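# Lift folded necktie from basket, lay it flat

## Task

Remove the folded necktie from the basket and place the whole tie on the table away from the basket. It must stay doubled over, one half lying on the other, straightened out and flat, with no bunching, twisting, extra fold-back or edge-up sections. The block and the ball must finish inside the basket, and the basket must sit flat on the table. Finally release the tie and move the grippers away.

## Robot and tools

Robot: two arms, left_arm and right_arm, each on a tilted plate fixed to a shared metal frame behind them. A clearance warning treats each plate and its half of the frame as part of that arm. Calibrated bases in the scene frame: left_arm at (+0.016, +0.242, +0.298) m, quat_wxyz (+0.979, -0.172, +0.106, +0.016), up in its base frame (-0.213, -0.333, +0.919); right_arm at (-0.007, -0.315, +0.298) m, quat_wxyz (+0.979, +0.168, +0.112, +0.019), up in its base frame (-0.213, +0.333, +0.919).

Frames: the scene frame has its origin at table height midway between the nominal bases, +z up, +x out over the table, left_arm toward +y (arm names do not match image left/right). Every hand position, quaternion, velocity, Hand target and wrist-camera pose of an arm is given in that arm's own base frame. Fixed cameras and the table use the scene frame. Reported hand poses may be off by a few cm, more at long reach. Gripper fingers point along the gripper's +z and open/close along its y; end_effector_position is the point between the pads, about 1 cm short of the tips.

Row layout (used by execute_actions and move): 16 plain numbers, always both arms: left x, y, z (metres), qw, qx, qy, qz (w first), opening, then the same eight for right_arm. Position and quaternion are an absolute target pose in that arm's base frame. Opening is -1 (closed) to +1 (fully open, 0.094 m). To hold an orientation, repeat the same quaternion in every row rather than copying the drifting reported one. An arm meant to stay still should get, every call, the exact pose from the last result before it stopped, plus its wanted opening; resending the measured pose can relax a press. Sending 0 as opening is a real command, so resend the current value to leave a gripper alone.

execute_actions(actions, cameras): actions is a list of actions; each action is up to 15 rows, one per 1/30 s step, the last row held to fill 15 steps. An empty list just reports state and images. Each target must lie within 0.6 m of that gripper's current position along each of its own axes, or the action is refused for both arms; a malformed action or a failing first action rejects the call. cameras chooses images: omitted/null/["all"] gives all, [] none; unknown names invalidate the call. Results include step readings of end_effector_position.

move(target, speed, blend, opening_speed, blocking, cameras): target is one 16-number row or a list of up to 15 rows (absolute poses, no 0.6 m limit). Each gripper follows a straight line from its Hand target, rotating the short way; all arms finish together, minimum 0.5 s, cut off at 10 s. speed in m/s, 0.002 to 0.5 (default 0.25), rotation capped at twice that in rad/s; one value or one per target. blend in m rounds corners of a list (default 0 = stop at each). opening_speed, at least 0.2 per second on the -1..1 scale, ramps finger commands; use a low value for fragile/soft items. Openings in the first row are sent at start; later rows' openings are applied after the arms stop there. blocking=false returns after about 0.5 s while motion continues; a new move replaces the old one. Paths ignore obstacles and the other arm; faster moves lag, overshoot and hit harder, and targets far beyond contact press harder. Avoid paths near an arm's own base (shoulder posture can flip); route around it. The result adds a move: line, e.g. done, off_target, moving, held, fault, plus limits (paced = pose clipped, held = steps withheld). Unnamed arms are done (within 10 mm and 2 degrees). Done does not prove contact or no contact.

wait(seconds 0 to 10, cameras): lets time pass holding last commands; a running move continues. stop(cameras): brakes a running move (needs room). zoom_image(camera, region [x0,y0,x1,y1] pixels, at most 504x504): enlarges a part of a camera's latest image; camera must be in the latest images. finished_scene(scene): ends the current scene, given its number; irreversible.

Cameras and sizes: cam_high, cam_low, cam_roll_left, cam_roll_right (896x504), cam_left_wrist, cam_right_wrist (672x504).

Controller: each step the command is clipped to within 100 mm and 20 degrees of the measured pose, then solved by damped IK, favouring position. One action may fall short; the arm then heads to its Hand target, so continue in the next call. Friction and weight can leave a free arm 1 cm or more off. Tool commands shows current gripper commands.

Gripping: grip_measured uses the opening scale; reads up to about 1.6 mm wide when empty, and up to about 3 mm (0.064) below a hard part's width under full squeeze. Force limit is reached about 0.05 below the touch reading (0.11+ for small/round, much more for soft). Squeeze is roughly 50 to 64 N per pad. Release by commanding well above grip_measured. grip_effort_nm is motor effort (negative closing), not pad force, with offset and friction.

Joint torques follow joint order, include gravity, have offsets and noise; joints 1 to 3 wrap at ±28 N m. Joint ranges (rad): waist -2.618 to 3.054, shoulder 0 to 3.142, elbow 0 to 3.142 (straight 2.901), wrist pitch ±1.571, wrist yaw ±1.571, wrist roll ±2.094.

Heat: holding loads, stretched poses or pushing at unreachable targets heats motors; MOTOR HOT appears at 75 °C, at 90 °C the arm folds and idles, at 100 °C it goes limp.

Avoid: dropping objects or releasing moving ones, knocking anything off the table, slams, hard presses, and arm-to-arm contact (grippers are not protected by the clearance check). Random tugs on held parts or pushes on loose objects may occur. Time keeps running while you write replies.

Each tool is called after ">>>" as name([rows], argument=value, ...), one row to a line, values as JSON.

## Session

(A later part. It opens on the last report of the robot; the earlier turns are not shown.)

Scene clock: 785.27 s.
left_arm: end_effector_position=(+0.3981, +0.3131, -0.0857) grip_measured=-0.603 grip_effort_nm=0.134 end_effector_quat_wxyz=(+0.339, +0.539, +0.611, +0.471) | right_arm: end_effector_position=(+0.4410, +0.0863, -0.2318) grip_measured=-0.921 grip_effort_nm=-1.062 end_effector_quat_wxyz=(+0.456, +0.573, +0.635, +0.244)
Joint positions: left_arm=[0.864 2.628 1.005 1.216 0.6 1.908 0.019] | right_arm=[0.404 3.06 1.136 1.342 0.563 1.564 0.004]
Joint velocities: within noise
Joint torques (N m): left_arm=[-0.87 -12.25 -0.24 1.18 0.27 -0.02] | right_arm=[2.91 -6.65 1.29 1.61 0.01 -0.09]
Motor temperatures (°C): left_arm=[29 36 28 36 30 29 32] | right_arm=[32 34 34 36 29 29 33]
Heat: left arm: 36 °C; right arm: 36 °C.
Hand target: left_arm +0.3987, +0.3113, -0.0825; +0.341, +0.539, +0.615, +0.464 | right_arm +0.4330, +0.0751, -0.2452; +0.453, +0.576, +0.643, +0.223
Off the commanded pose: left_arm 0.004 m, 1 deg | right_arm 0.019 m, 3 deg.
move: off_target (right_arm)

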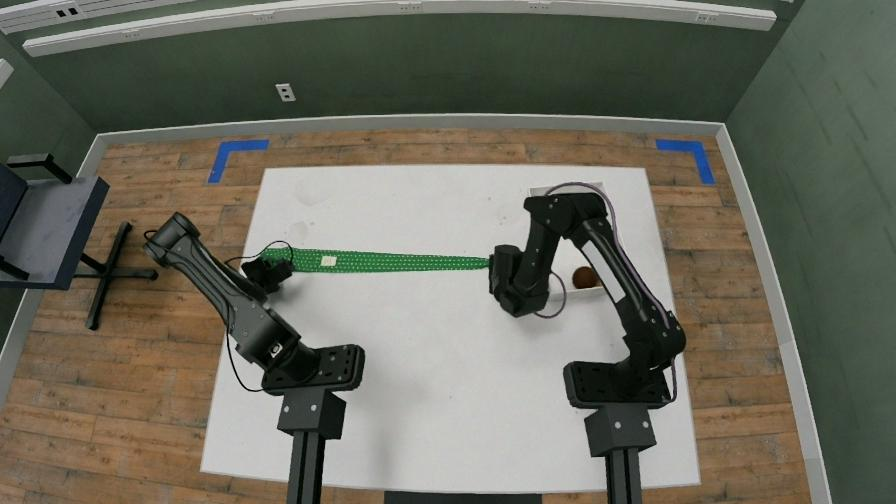

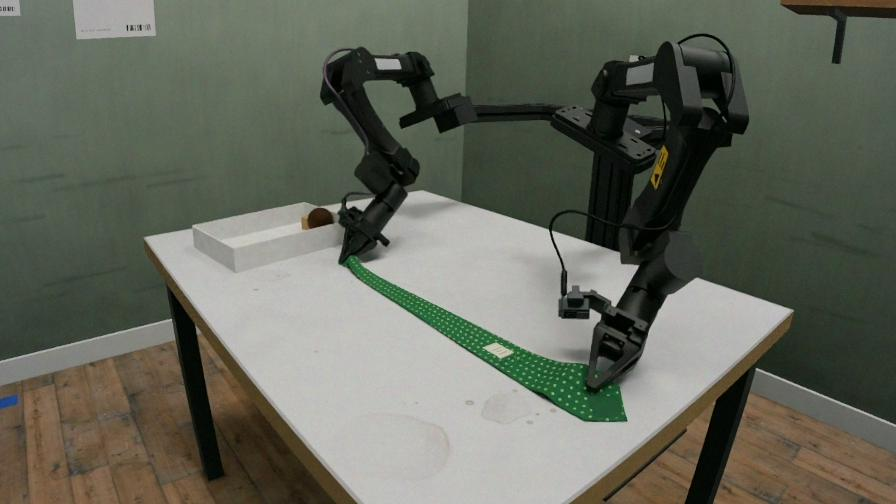

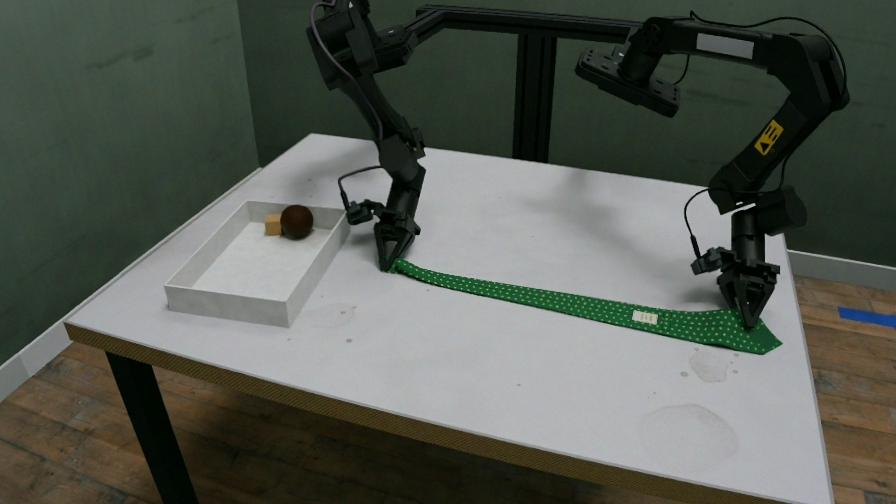

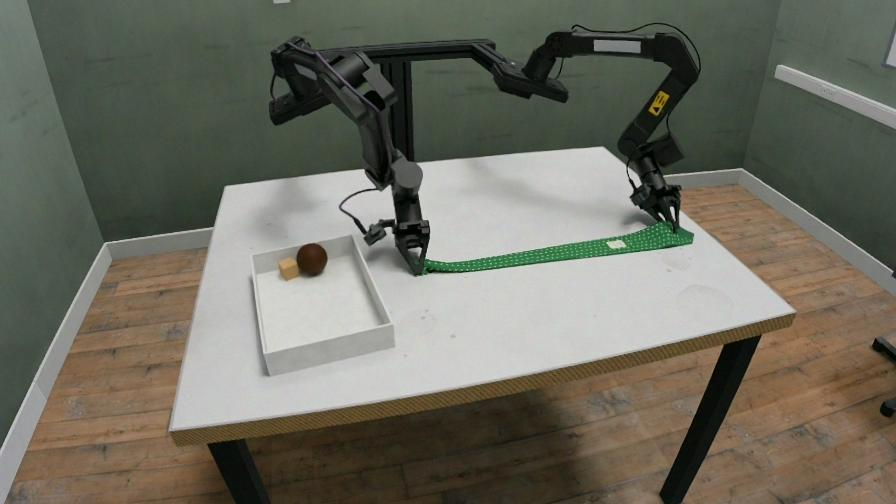

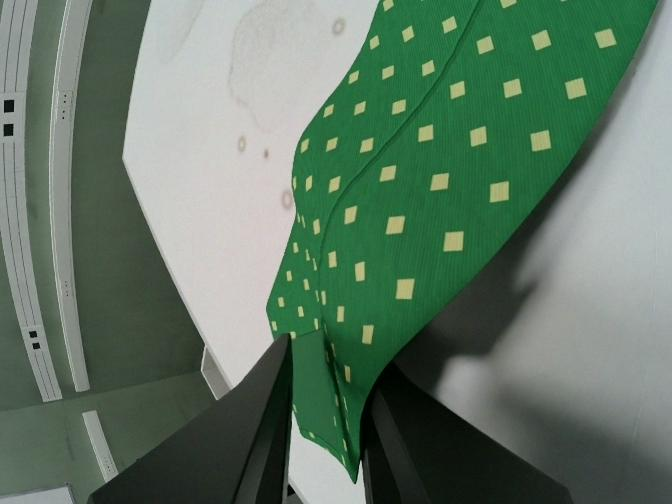

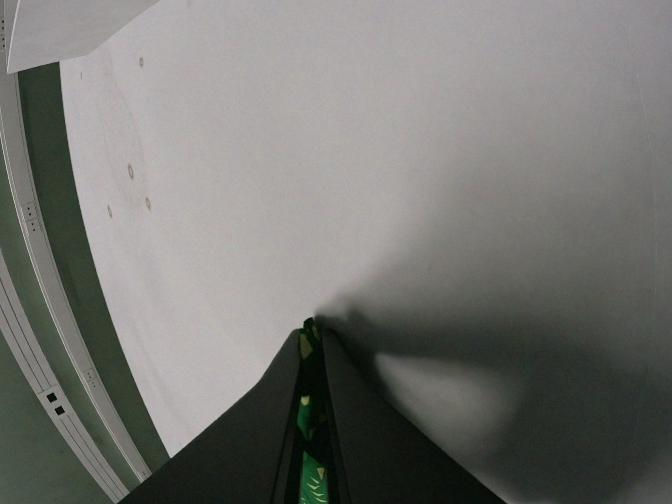

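>>> move([
  [0.3248,0.2966,-0.0586,0.3405,0.5390,0.6147,0.4637,-0.6,0.4336,0.0750,-0.2457,0.4530,0.5762,0.6424,0.2232,-1],
], speed=0.08)

>>> zoom_image(camera="cam_low", region=[480, 280, 680, 440])

Scene clock: 793.67 s.
left_arm: end_effector_position=(+0.3243, +0.2984, -0.0670) grip_measured=-0.603 grip_effort_nm=0.139 end_effector_quat_wxyz=(+0.335, +0.536, +0.624, +0.459) | right_arm: end_effector_position=(+0.4410, +0.0863, -0.2318) grip_measured=-0.921 grip_effort_nm=-1.062 end_effector_quat_wxyz=(+0.456, +0.573, +0.635, +0.244)
Joint positions: left_arm=[1.011 2.481 0.733 1.259 0.717 1.986 0.019] | right_arm=[0.404 3.06 1.136 1.342 0.563 1.564 0.004]
Joint velocities: within noise
Joint torques (N m): left_arm=[0.14 -11.12 -1.2 1.35 0.52 0.1] | right_arm=[2.89 -6.64 1.29 1.61 0.01 -0.09]
Motor temperatures (°C): left_arm=[29 38 28 36 30 29 32] | right_arm=[32 35 34 36 29 29 33]
Heat: left arm: 38 °C; right arm: 36 °C.
Hand target: left_arm +0.3249, +0.2967, -0.0587; +0.341, +0.539, +0.615, +0.464 | right_arm +0.4330, +0.0751, -0.2452; +0.453, +0.576, +0.643, +0.223
Off the commanded pose: left_arm 0.009 m, 1 deg | right_arm 0.019 m, 3 deg.
move: off_target (right_arm)

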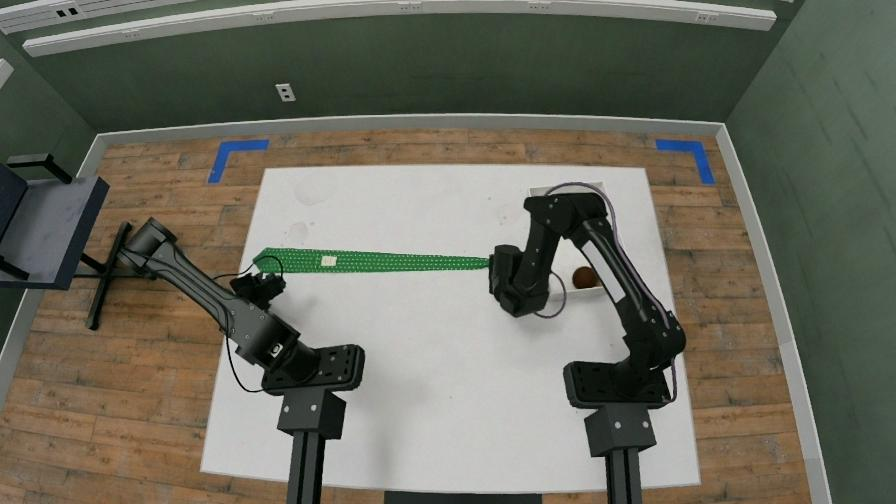

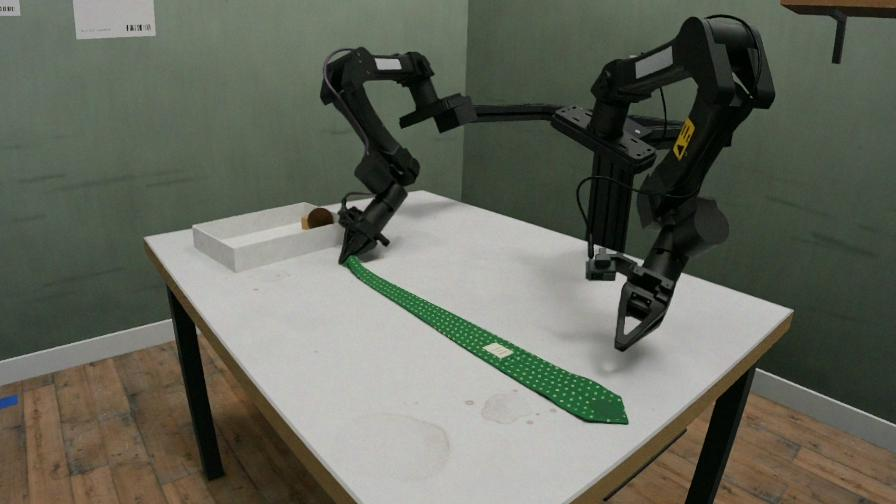

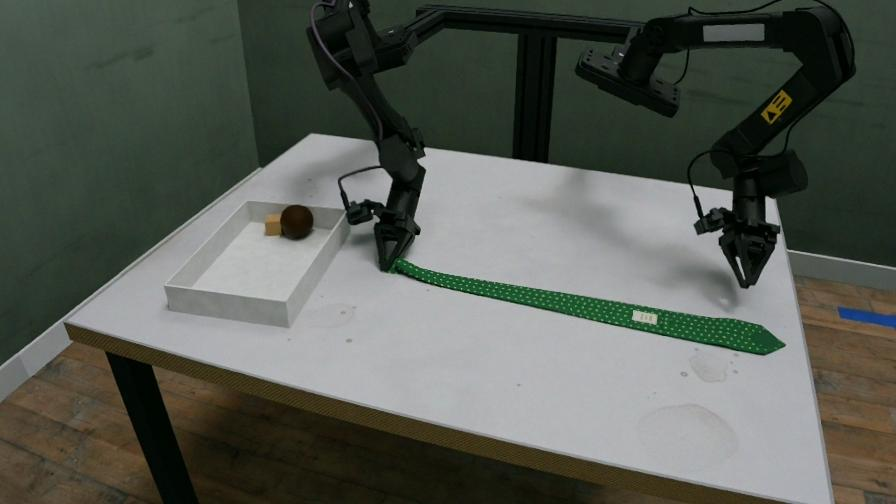

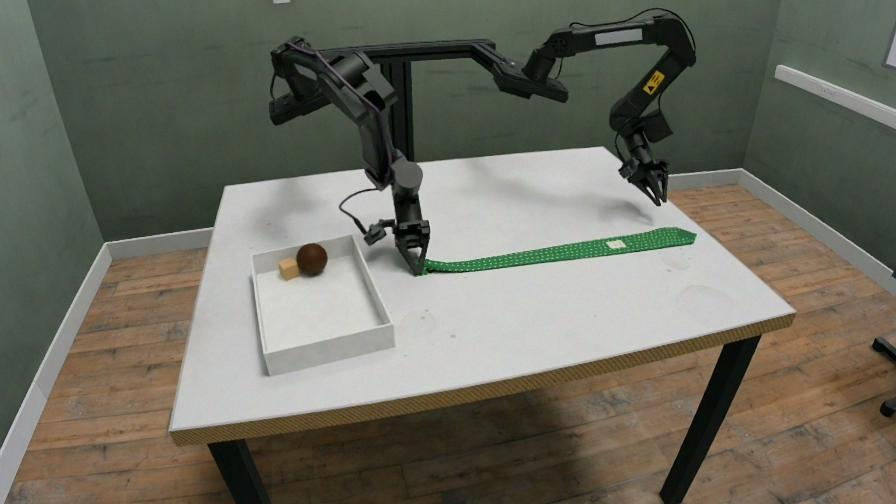

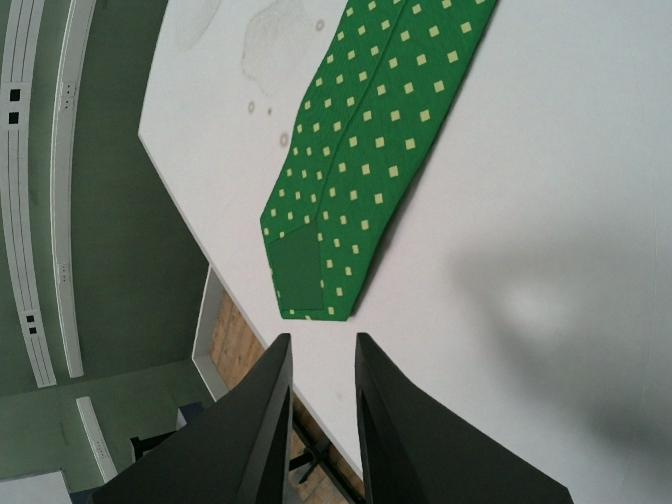

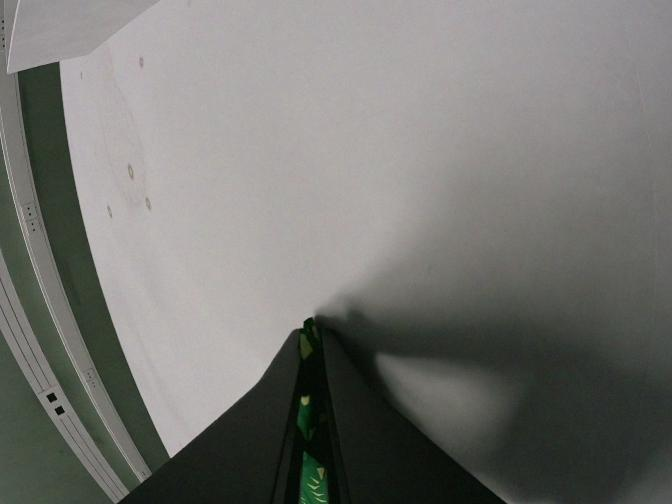

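Scaled by 2.520.

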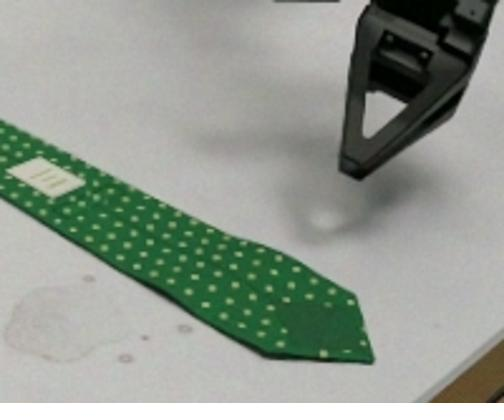

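>>> move([
  [0.3248,0.2966,-0.0586,0.3405,0.5390,0.6147,0.4637,-0.6,0.4393,0.0890,-0.2245,0.4530,0.5762,0.6424,0.2232,-0.6],
], speed=0.05, opening_speed=0.6)

>>> zoom_image(camera="cam_low", region=[310, 200, 470, 320])

>>> zoom_image(camera="cam_high", region=[230, 220, 380, 300])

Scene clock: 801.43 s.
left_arm: end_effector_position=(+0.3244, +0.2983, -0.0670) grip_measured=-0.603 grip_effort_nm=0.134 end_effector_quat_wxyz=(+0.335, +0.536, +0.624, +0.459) | right_arm: end_effector_position=(+0.4424, +0.0848, -0.2253) grip_measured=-0.602 grip_effort_nm=0.071 end_effector_quat_wxyz=(+0.454, +0.578, +0.637, +0.234)
Joint positions: left_arm=[1.011 2.481 0.733 1.259 0.718 1.986 0.019] | right_arm=[0.403 3.018 1.117 1.297 0.573 1.571 0.019]
Joint velocities: within noise
Joint torques (N m): left_arm=[0.17 -11.14 -1.2 1.36 0.48 0.06] | right_arm=[5.33 -10.32 0.29 1.39 0.21 0.05]
Motor temperatures (°C): left_arm=[29 38 28 36 30 29 31] | right_arm=[32 35 34 36 29 29 33]
Heat: left arm: 38 °C; right arm: 36 °C.
Hand target: left_arm +0.3249, +0.2967, -0.0587; +0.341, +0.539, +0.615, +0.464 | right_arm +0.4394, +0.0889, -0.2244; +0.453, +0.576, +0.642, +0.224
Off the commanded pose: left_arm 0.009 m, 1 deg | right_arm 0.005 m, 1 deg.
move: done

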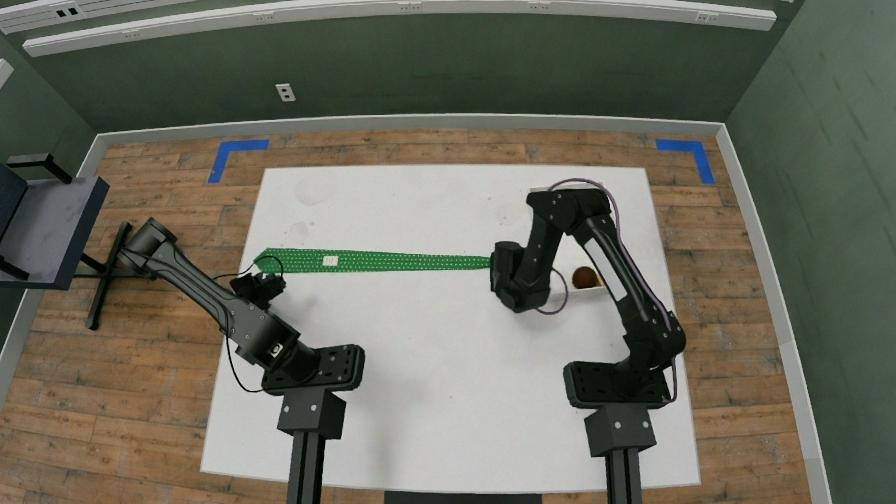

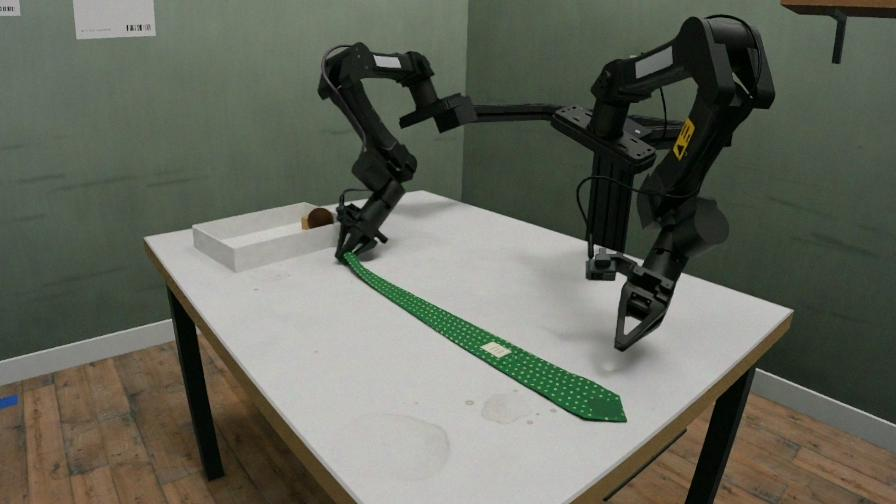

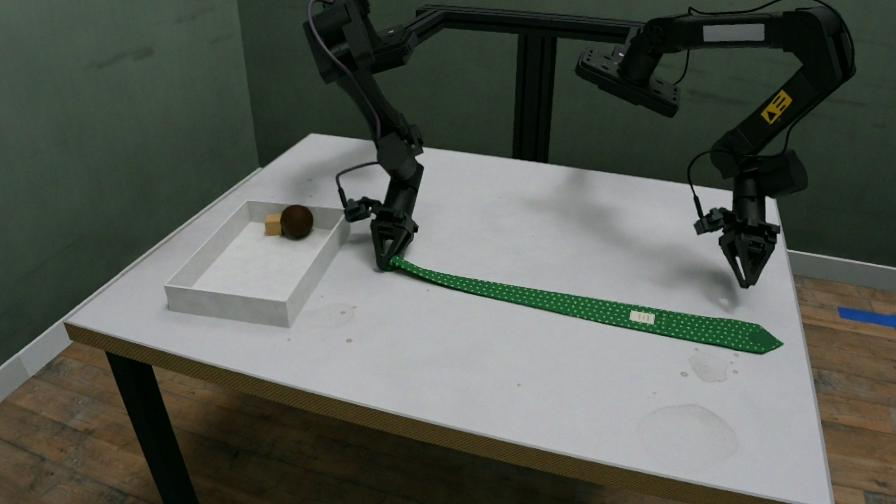

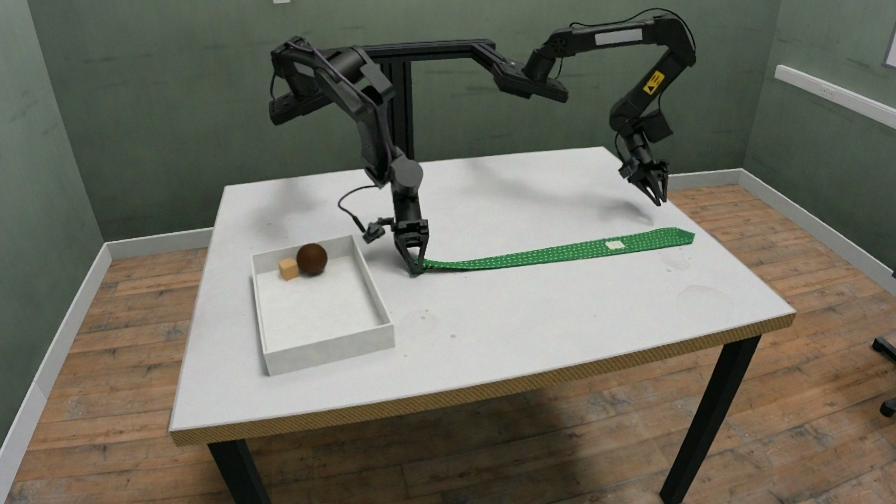

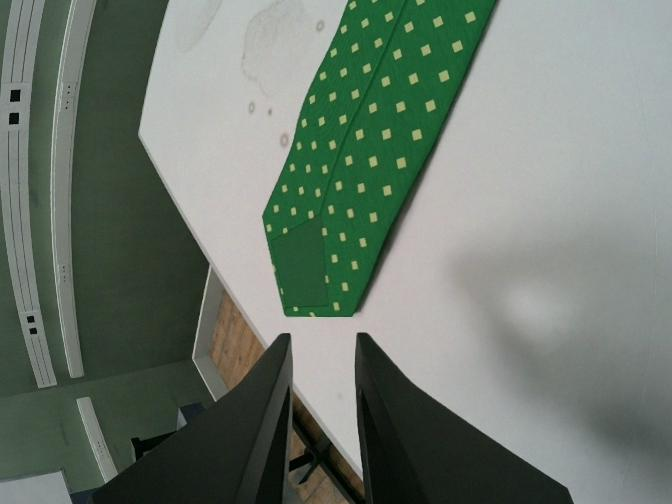

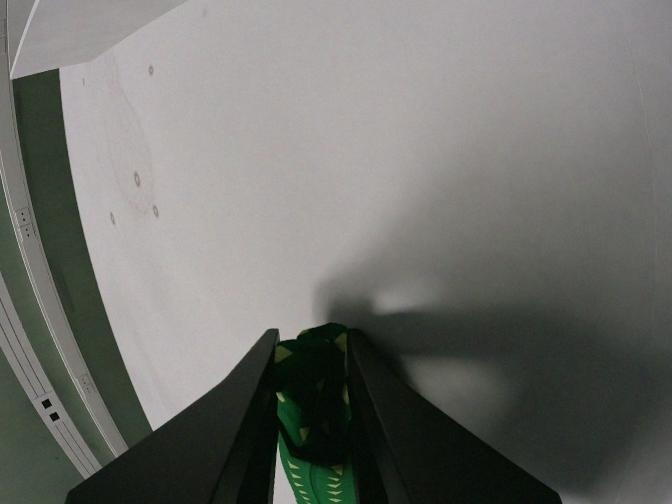

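Scaled by 3.150.

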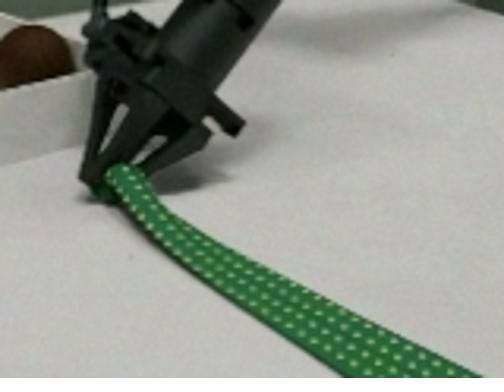

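Scaled by 3.360.

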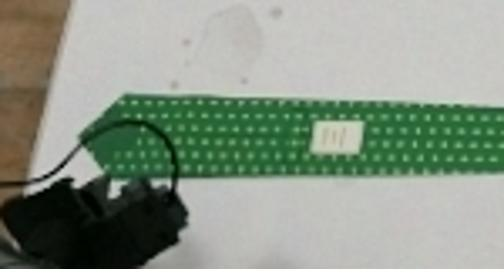

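>>> move([
  [0.3248,0.2966,-0.0586,0.3405,0.5390,0.6147,0.4637,-0.6,0.4384,0.0905,-0.2200,0.4530,0.5762,0.6424,0.2232,-0.3],
  [0.3248,0.2966,-0.0586,0.3405,0.5390,0.6147,0.4637,-0.6,0.3663,0.1063,-0.1812,0.4530,0.5762,0.6424,0.2232,-0.3],
], speed=0.06, opening_speed=0.6)

>>> zoom_image(camera="cam_low", region=[310, 200, 470, 320])

>>> zoom_image(camera="cam_roll_left", region=[340, 220, 500, 320])

Scene clock: 811.43 s.
left_arm: end_effector_position=(+0.3244, +0.2983, -0.0670) grip_measured=-0.603 grip_effort_nm=0.134 end_effector_quat_wxyz=(+0.335, +0.536, +0.624, +0.459) | right_arm: end_effector_position=(+0.3651, +0.1020, -0.1882) grip_measured=-0.302 grip_effort_nm=0.076 end_effector_quat_wxyz=(+0.448, +0.578, +0.647, +0.219)
Joint positions: left_arm=[1.011 2.481 0.733 1.259 0.718 1.986 0.019] | right_arm=[0.581 2.86 0.786 1.347 0.711 1.71 0.033]
Joint velocities: within noise
Joint torques (N m): left_arm=[0.23 -11.1 -1.26 1.34 0.49 0.06] | right_arm=[4.7 -9.61 -0.18 1.63 0.24 0.05]
Motor temperatures (°C): left_arm=[29 39 28 36 30 29 31] | right_arm=[33 36 34 36 29 29 33]
Heat: left arm: 39 °C; right arm: 36 °C.
Hand target: left_arm +0.3249, +0.2967, -0.0588; +0.341, +0.539, +0.615, +0.464 | right_arm +0.3663, +0.1063, -0.1813; +0.453, +0.576, +0.643, +0.223
Off the commanded pose: left_arm 0.009 m, 1 deg | right_arm 0.008 m, 1 deg.
move: done

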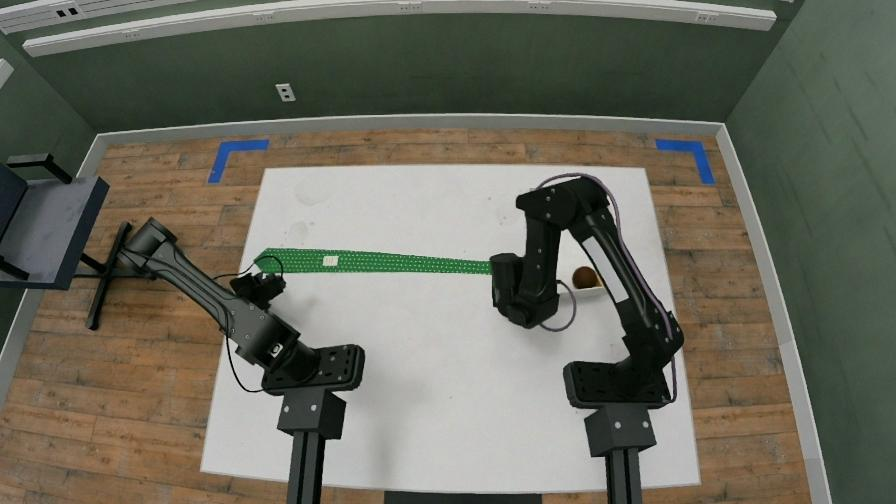

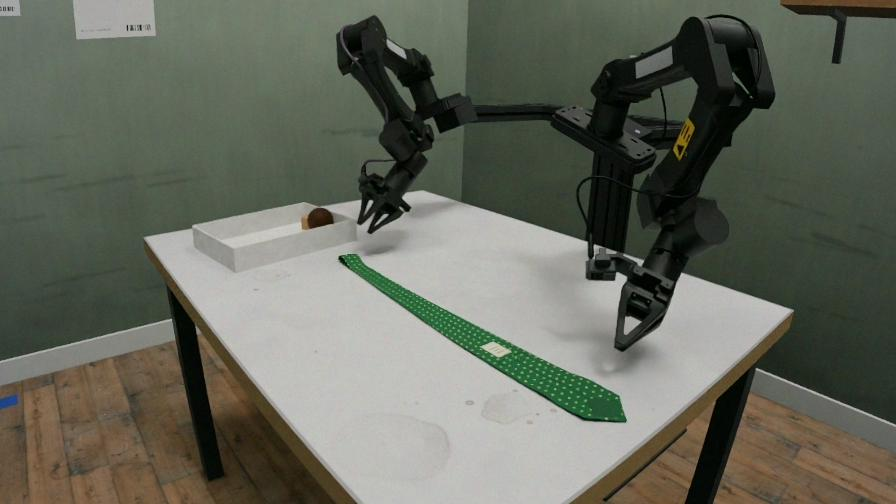

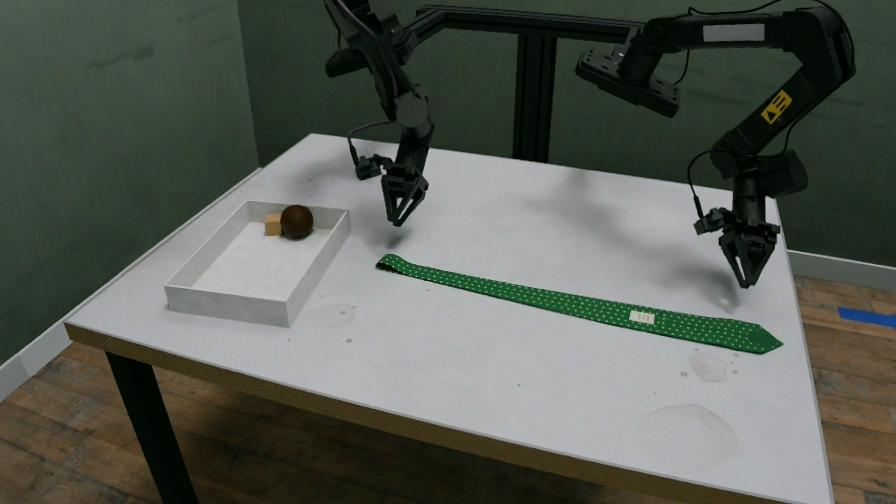

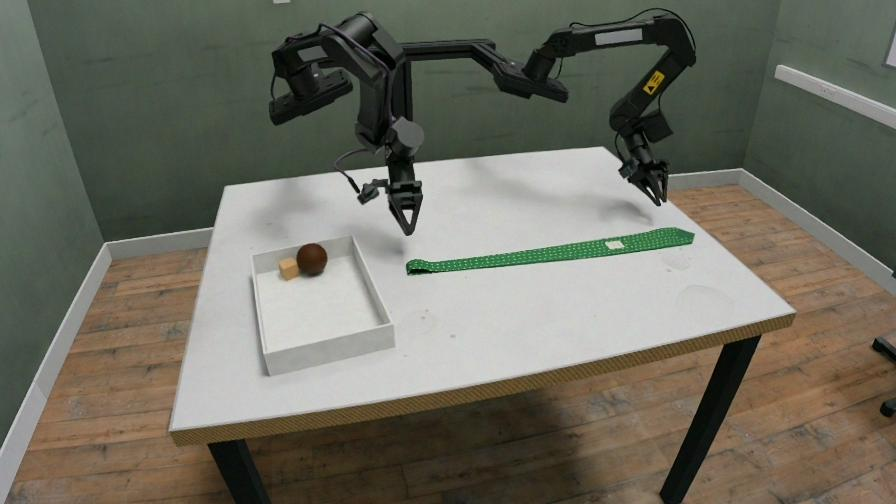

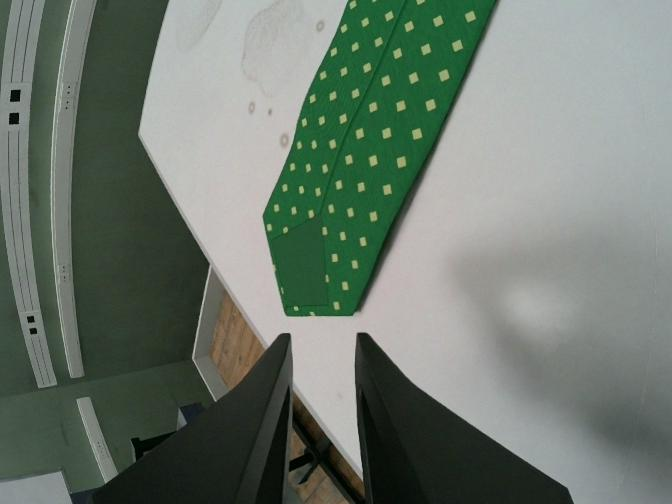

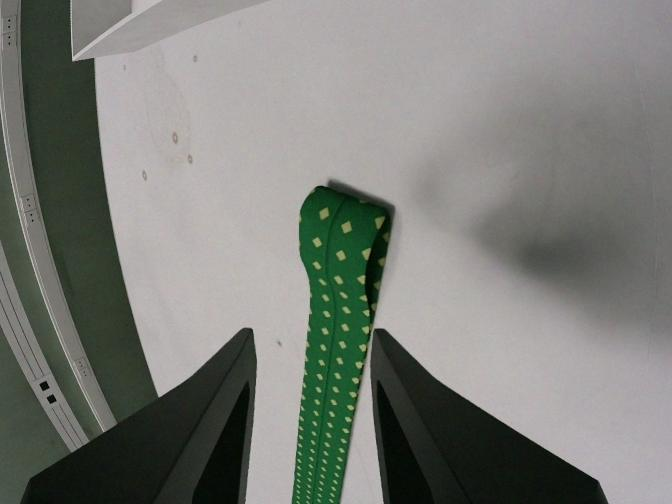

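Scaled by 3.150.

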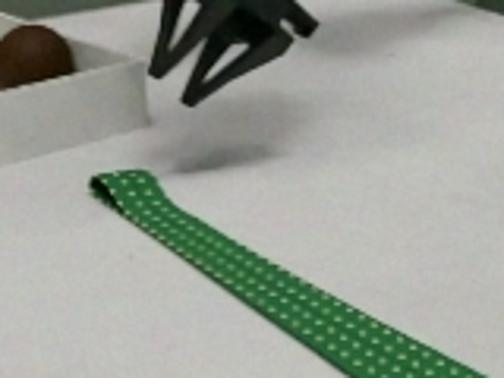

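Scaled by 3.150.

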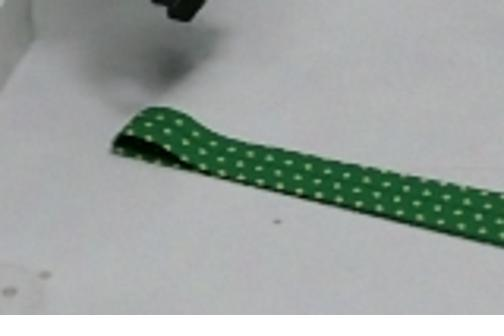

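>>> zoom_image(camera="cam_right_wrist", region=[240, 160, 460, 504])

>>> zoom_image(camera="cam_roll_right", region=[390, 230, 550, 300])

Scaled by 1.465 from the camera's 672x504 image, which has a finer 960x720 frame.

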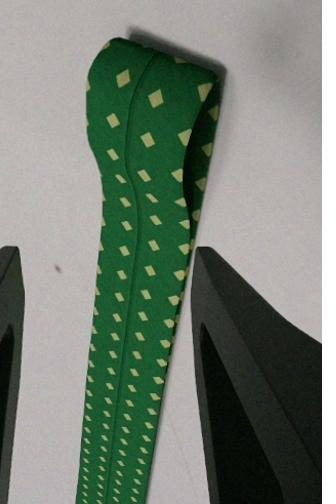

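Scaled by 3.150.

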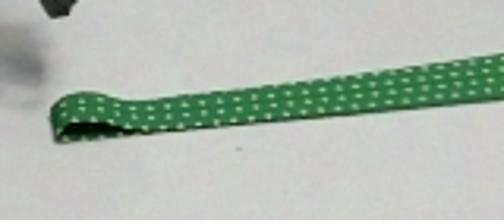

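>>> move([
  [0.3248,0.2966,-0.0586,0.3405,0.5390,0.6147,0.4637,-0.6,0.3437,0.1158,-0.1234,0.112,0.019,0.979,-0.168,-1],
], speed=0.2, cameras=["cam_high","cam_right_wrist","cam_low"])

>>> zoom_image(camera="cam_high", region=[420, 220, 620, 320])

Scene clock: 836.73 s.
left_arm: end_effector_position=(+0.3244, +0.2983, -0.0669) grip_measured=-0.603 grip_effort_nm=0.129 end_effector_quat_wxyz=(+0.335, +0.536, +0.624, +0.460) | right_arm: end_effector_position=(+0.3465, +0.1126, -0.1209) grip_measured=-0.994 grip_effort_nm=-0.330 end_effector_quat_wxyz=(+0.117, +0.033, +0.980, -0.157)
Joint positions: left_arm=[1.011 2.481 0.733 1.26 0.718 1.986 0.019] | right_arm=[0.499 2.301 1.135 -0.36 0.391 0.558 0]
Joint velocities: within noise
Joint torques (N m): left_arm=[0.14 -11.14 -1.22 1.34 0.47 0.06] | right_arm=[5.35 -7.76 5.75 0.36 0.16 -0.06]
Motor temperatures (°C): left_arm=[29 40 28 36 30 29 31] | right_arm=[33 36 34 36 29 29 32]
Heat: left arm: 40 °C; right arm: 36 °C.
Hand target: left_arm +0.3249, +0.2967, -0.0587; +0.340, +0.539, +0.615, +0.464 | right_arm +0.3437, +0.1158, -0.1233; +0.113, +0.019, +0.979, -0.168
Off the commanded pose: left_arm 0.008 m, 1 deg | right_arm 0.005 m, 2 deg.
move: done
Images, in order (width x height): cam_high 896x504, cam_low 896x504, cam_right_wrist 672x504.

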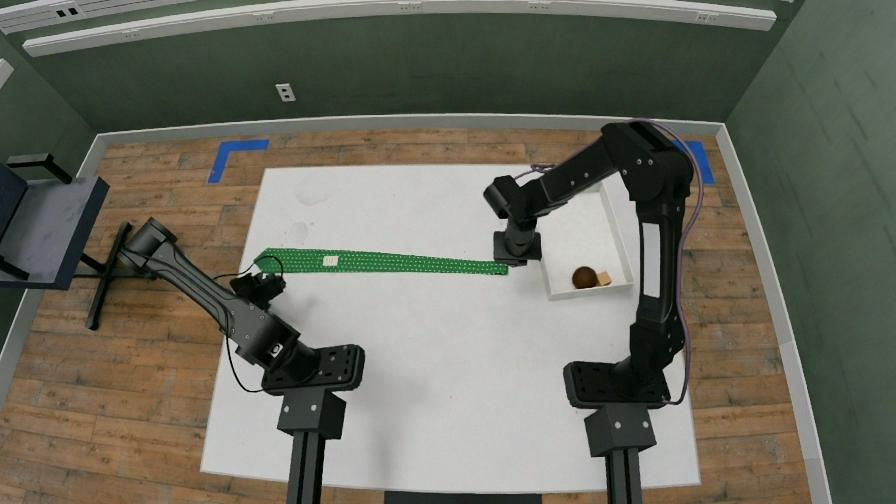

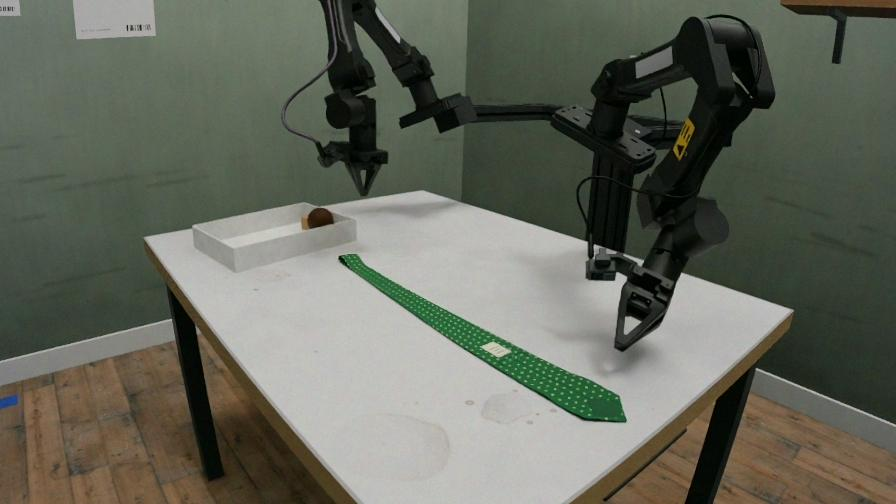

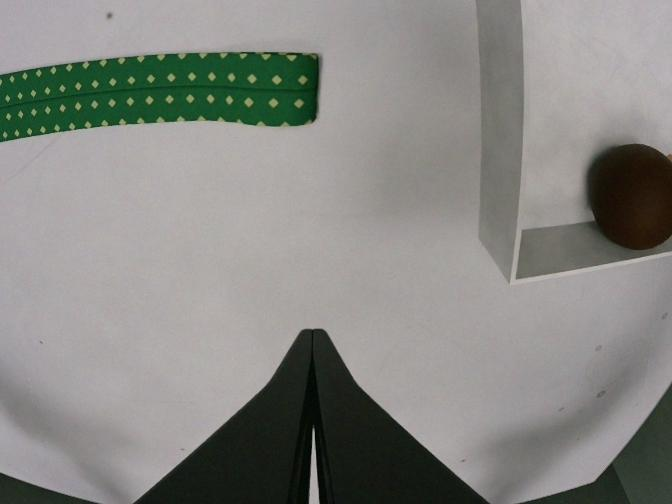

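Scaled by 2.520.

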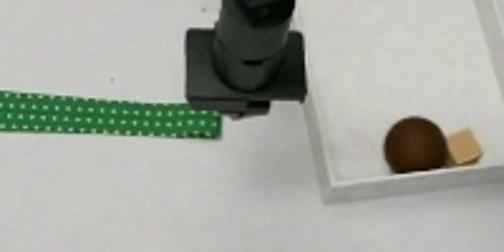

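>>> move([
  [0.3248,0.2966,-0.0586,0.3405,0.5390,0.6147,0.4637,-0.6,0.4269,0.0952,-0.1947,0.112,0.019,0.979,-0.168,-1],
  [0.3248,0.2966,-0.0586,0.3405,0.5390,0.6147,0.4637,-0.6,0.4371,0.0792,-0.2388,0.112,0.019,0.979,-0.168,-1],
], speed=[0.12,0.03], cameras=["cam_high","cam_right_wrist","cam_low"])

>>> zoom_image(camera="cam_low", region=[310, 200, 470, 320])

Scene clock: 855.07 s.
left_arm: end_effector_position=(+0.3244, +0.2983, -0.0669) grip_measured=-0.603 grip_effort_nm=0.134 end_effector_quat_wxyz=(+0.335, +0.536, +0.624, +0.460) | right_arm: end_effector_position=(+0.4376, +0.0855, -0.2277) grip_measured=-0.994 grip_effort_nm=-0.330 end_effector_quat_wxyz=(+0.115, +0.017, +0.979, -0.165)
Joint positions: left_arm=[1.011 2.481 0.733 1.26 0.718 1.986 0.019] | right_arm=[0.344 2.789 1.608 -0.285 0.392 0.358 0]
Joint velocities: within noise
Joint torques (N m): left_arm=[0.14 -11.12 -1.21 1.34 0.48 0.05] | right_arm=[3.95 -8.47 5.09 0.67 0.03 -0.06]
Motor temperatures (°C): left_arm=[29 40 28 36 30 29 31] | right_arm=[33 36 35 34 29 29 32]
Heat: left arm: 40 °C; right arm: 36 °C.
Hand target: left_arm +0.3249, +0.2967, -0.0587; +0.340, +0.539, +0.615, +0.464 | right_arm +0.4367, +0.0792, -0.2384; +0.112, +0.019, +0.979, -0.168
Off the commanded pose: left_arm 0.008 m, 1 deg | right_arm 0.013 m, 1 deg.
move: off_target (right_arm)
Images, in order (width x height): cam_high 896x504, cam_low 896x504, cam_right_wrist 672x504.

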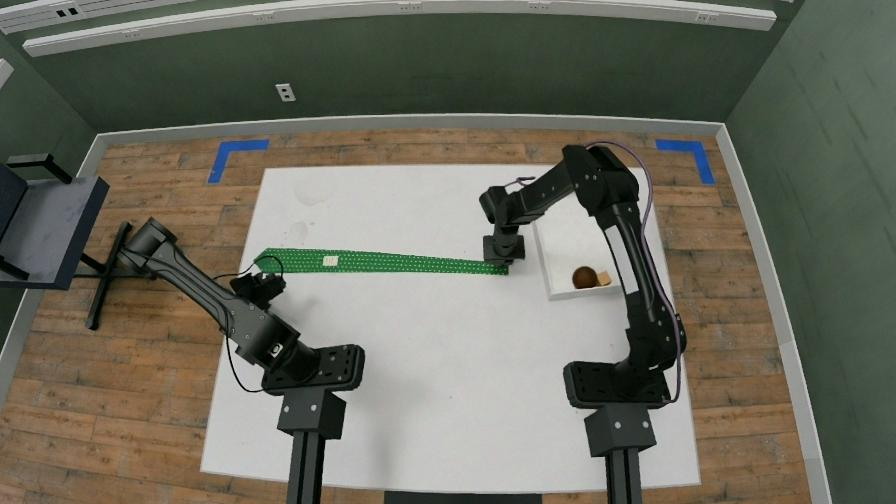

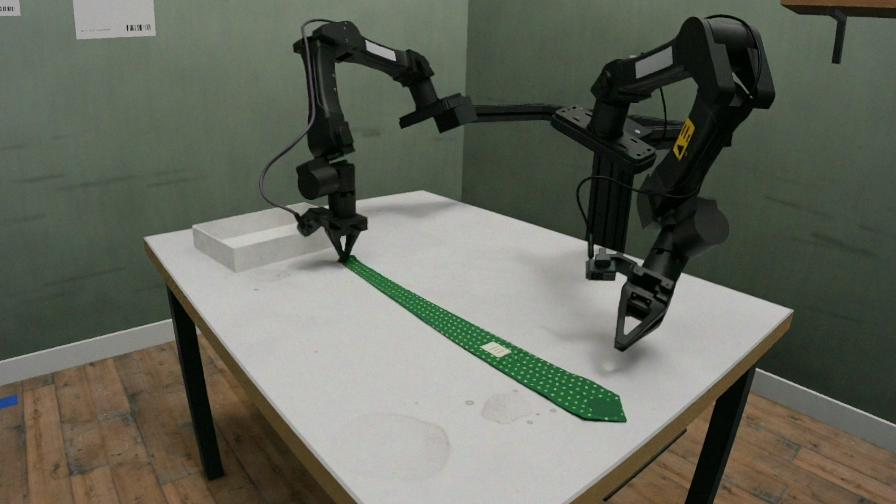

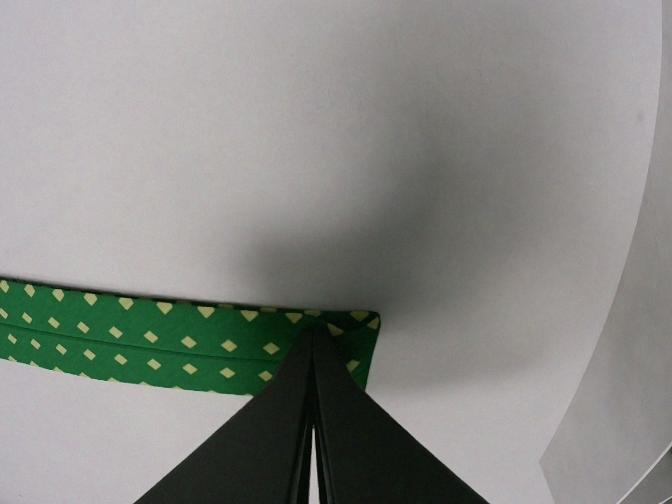

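Scaled by 3.150.

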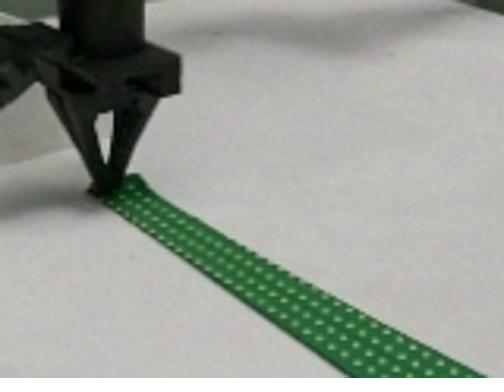

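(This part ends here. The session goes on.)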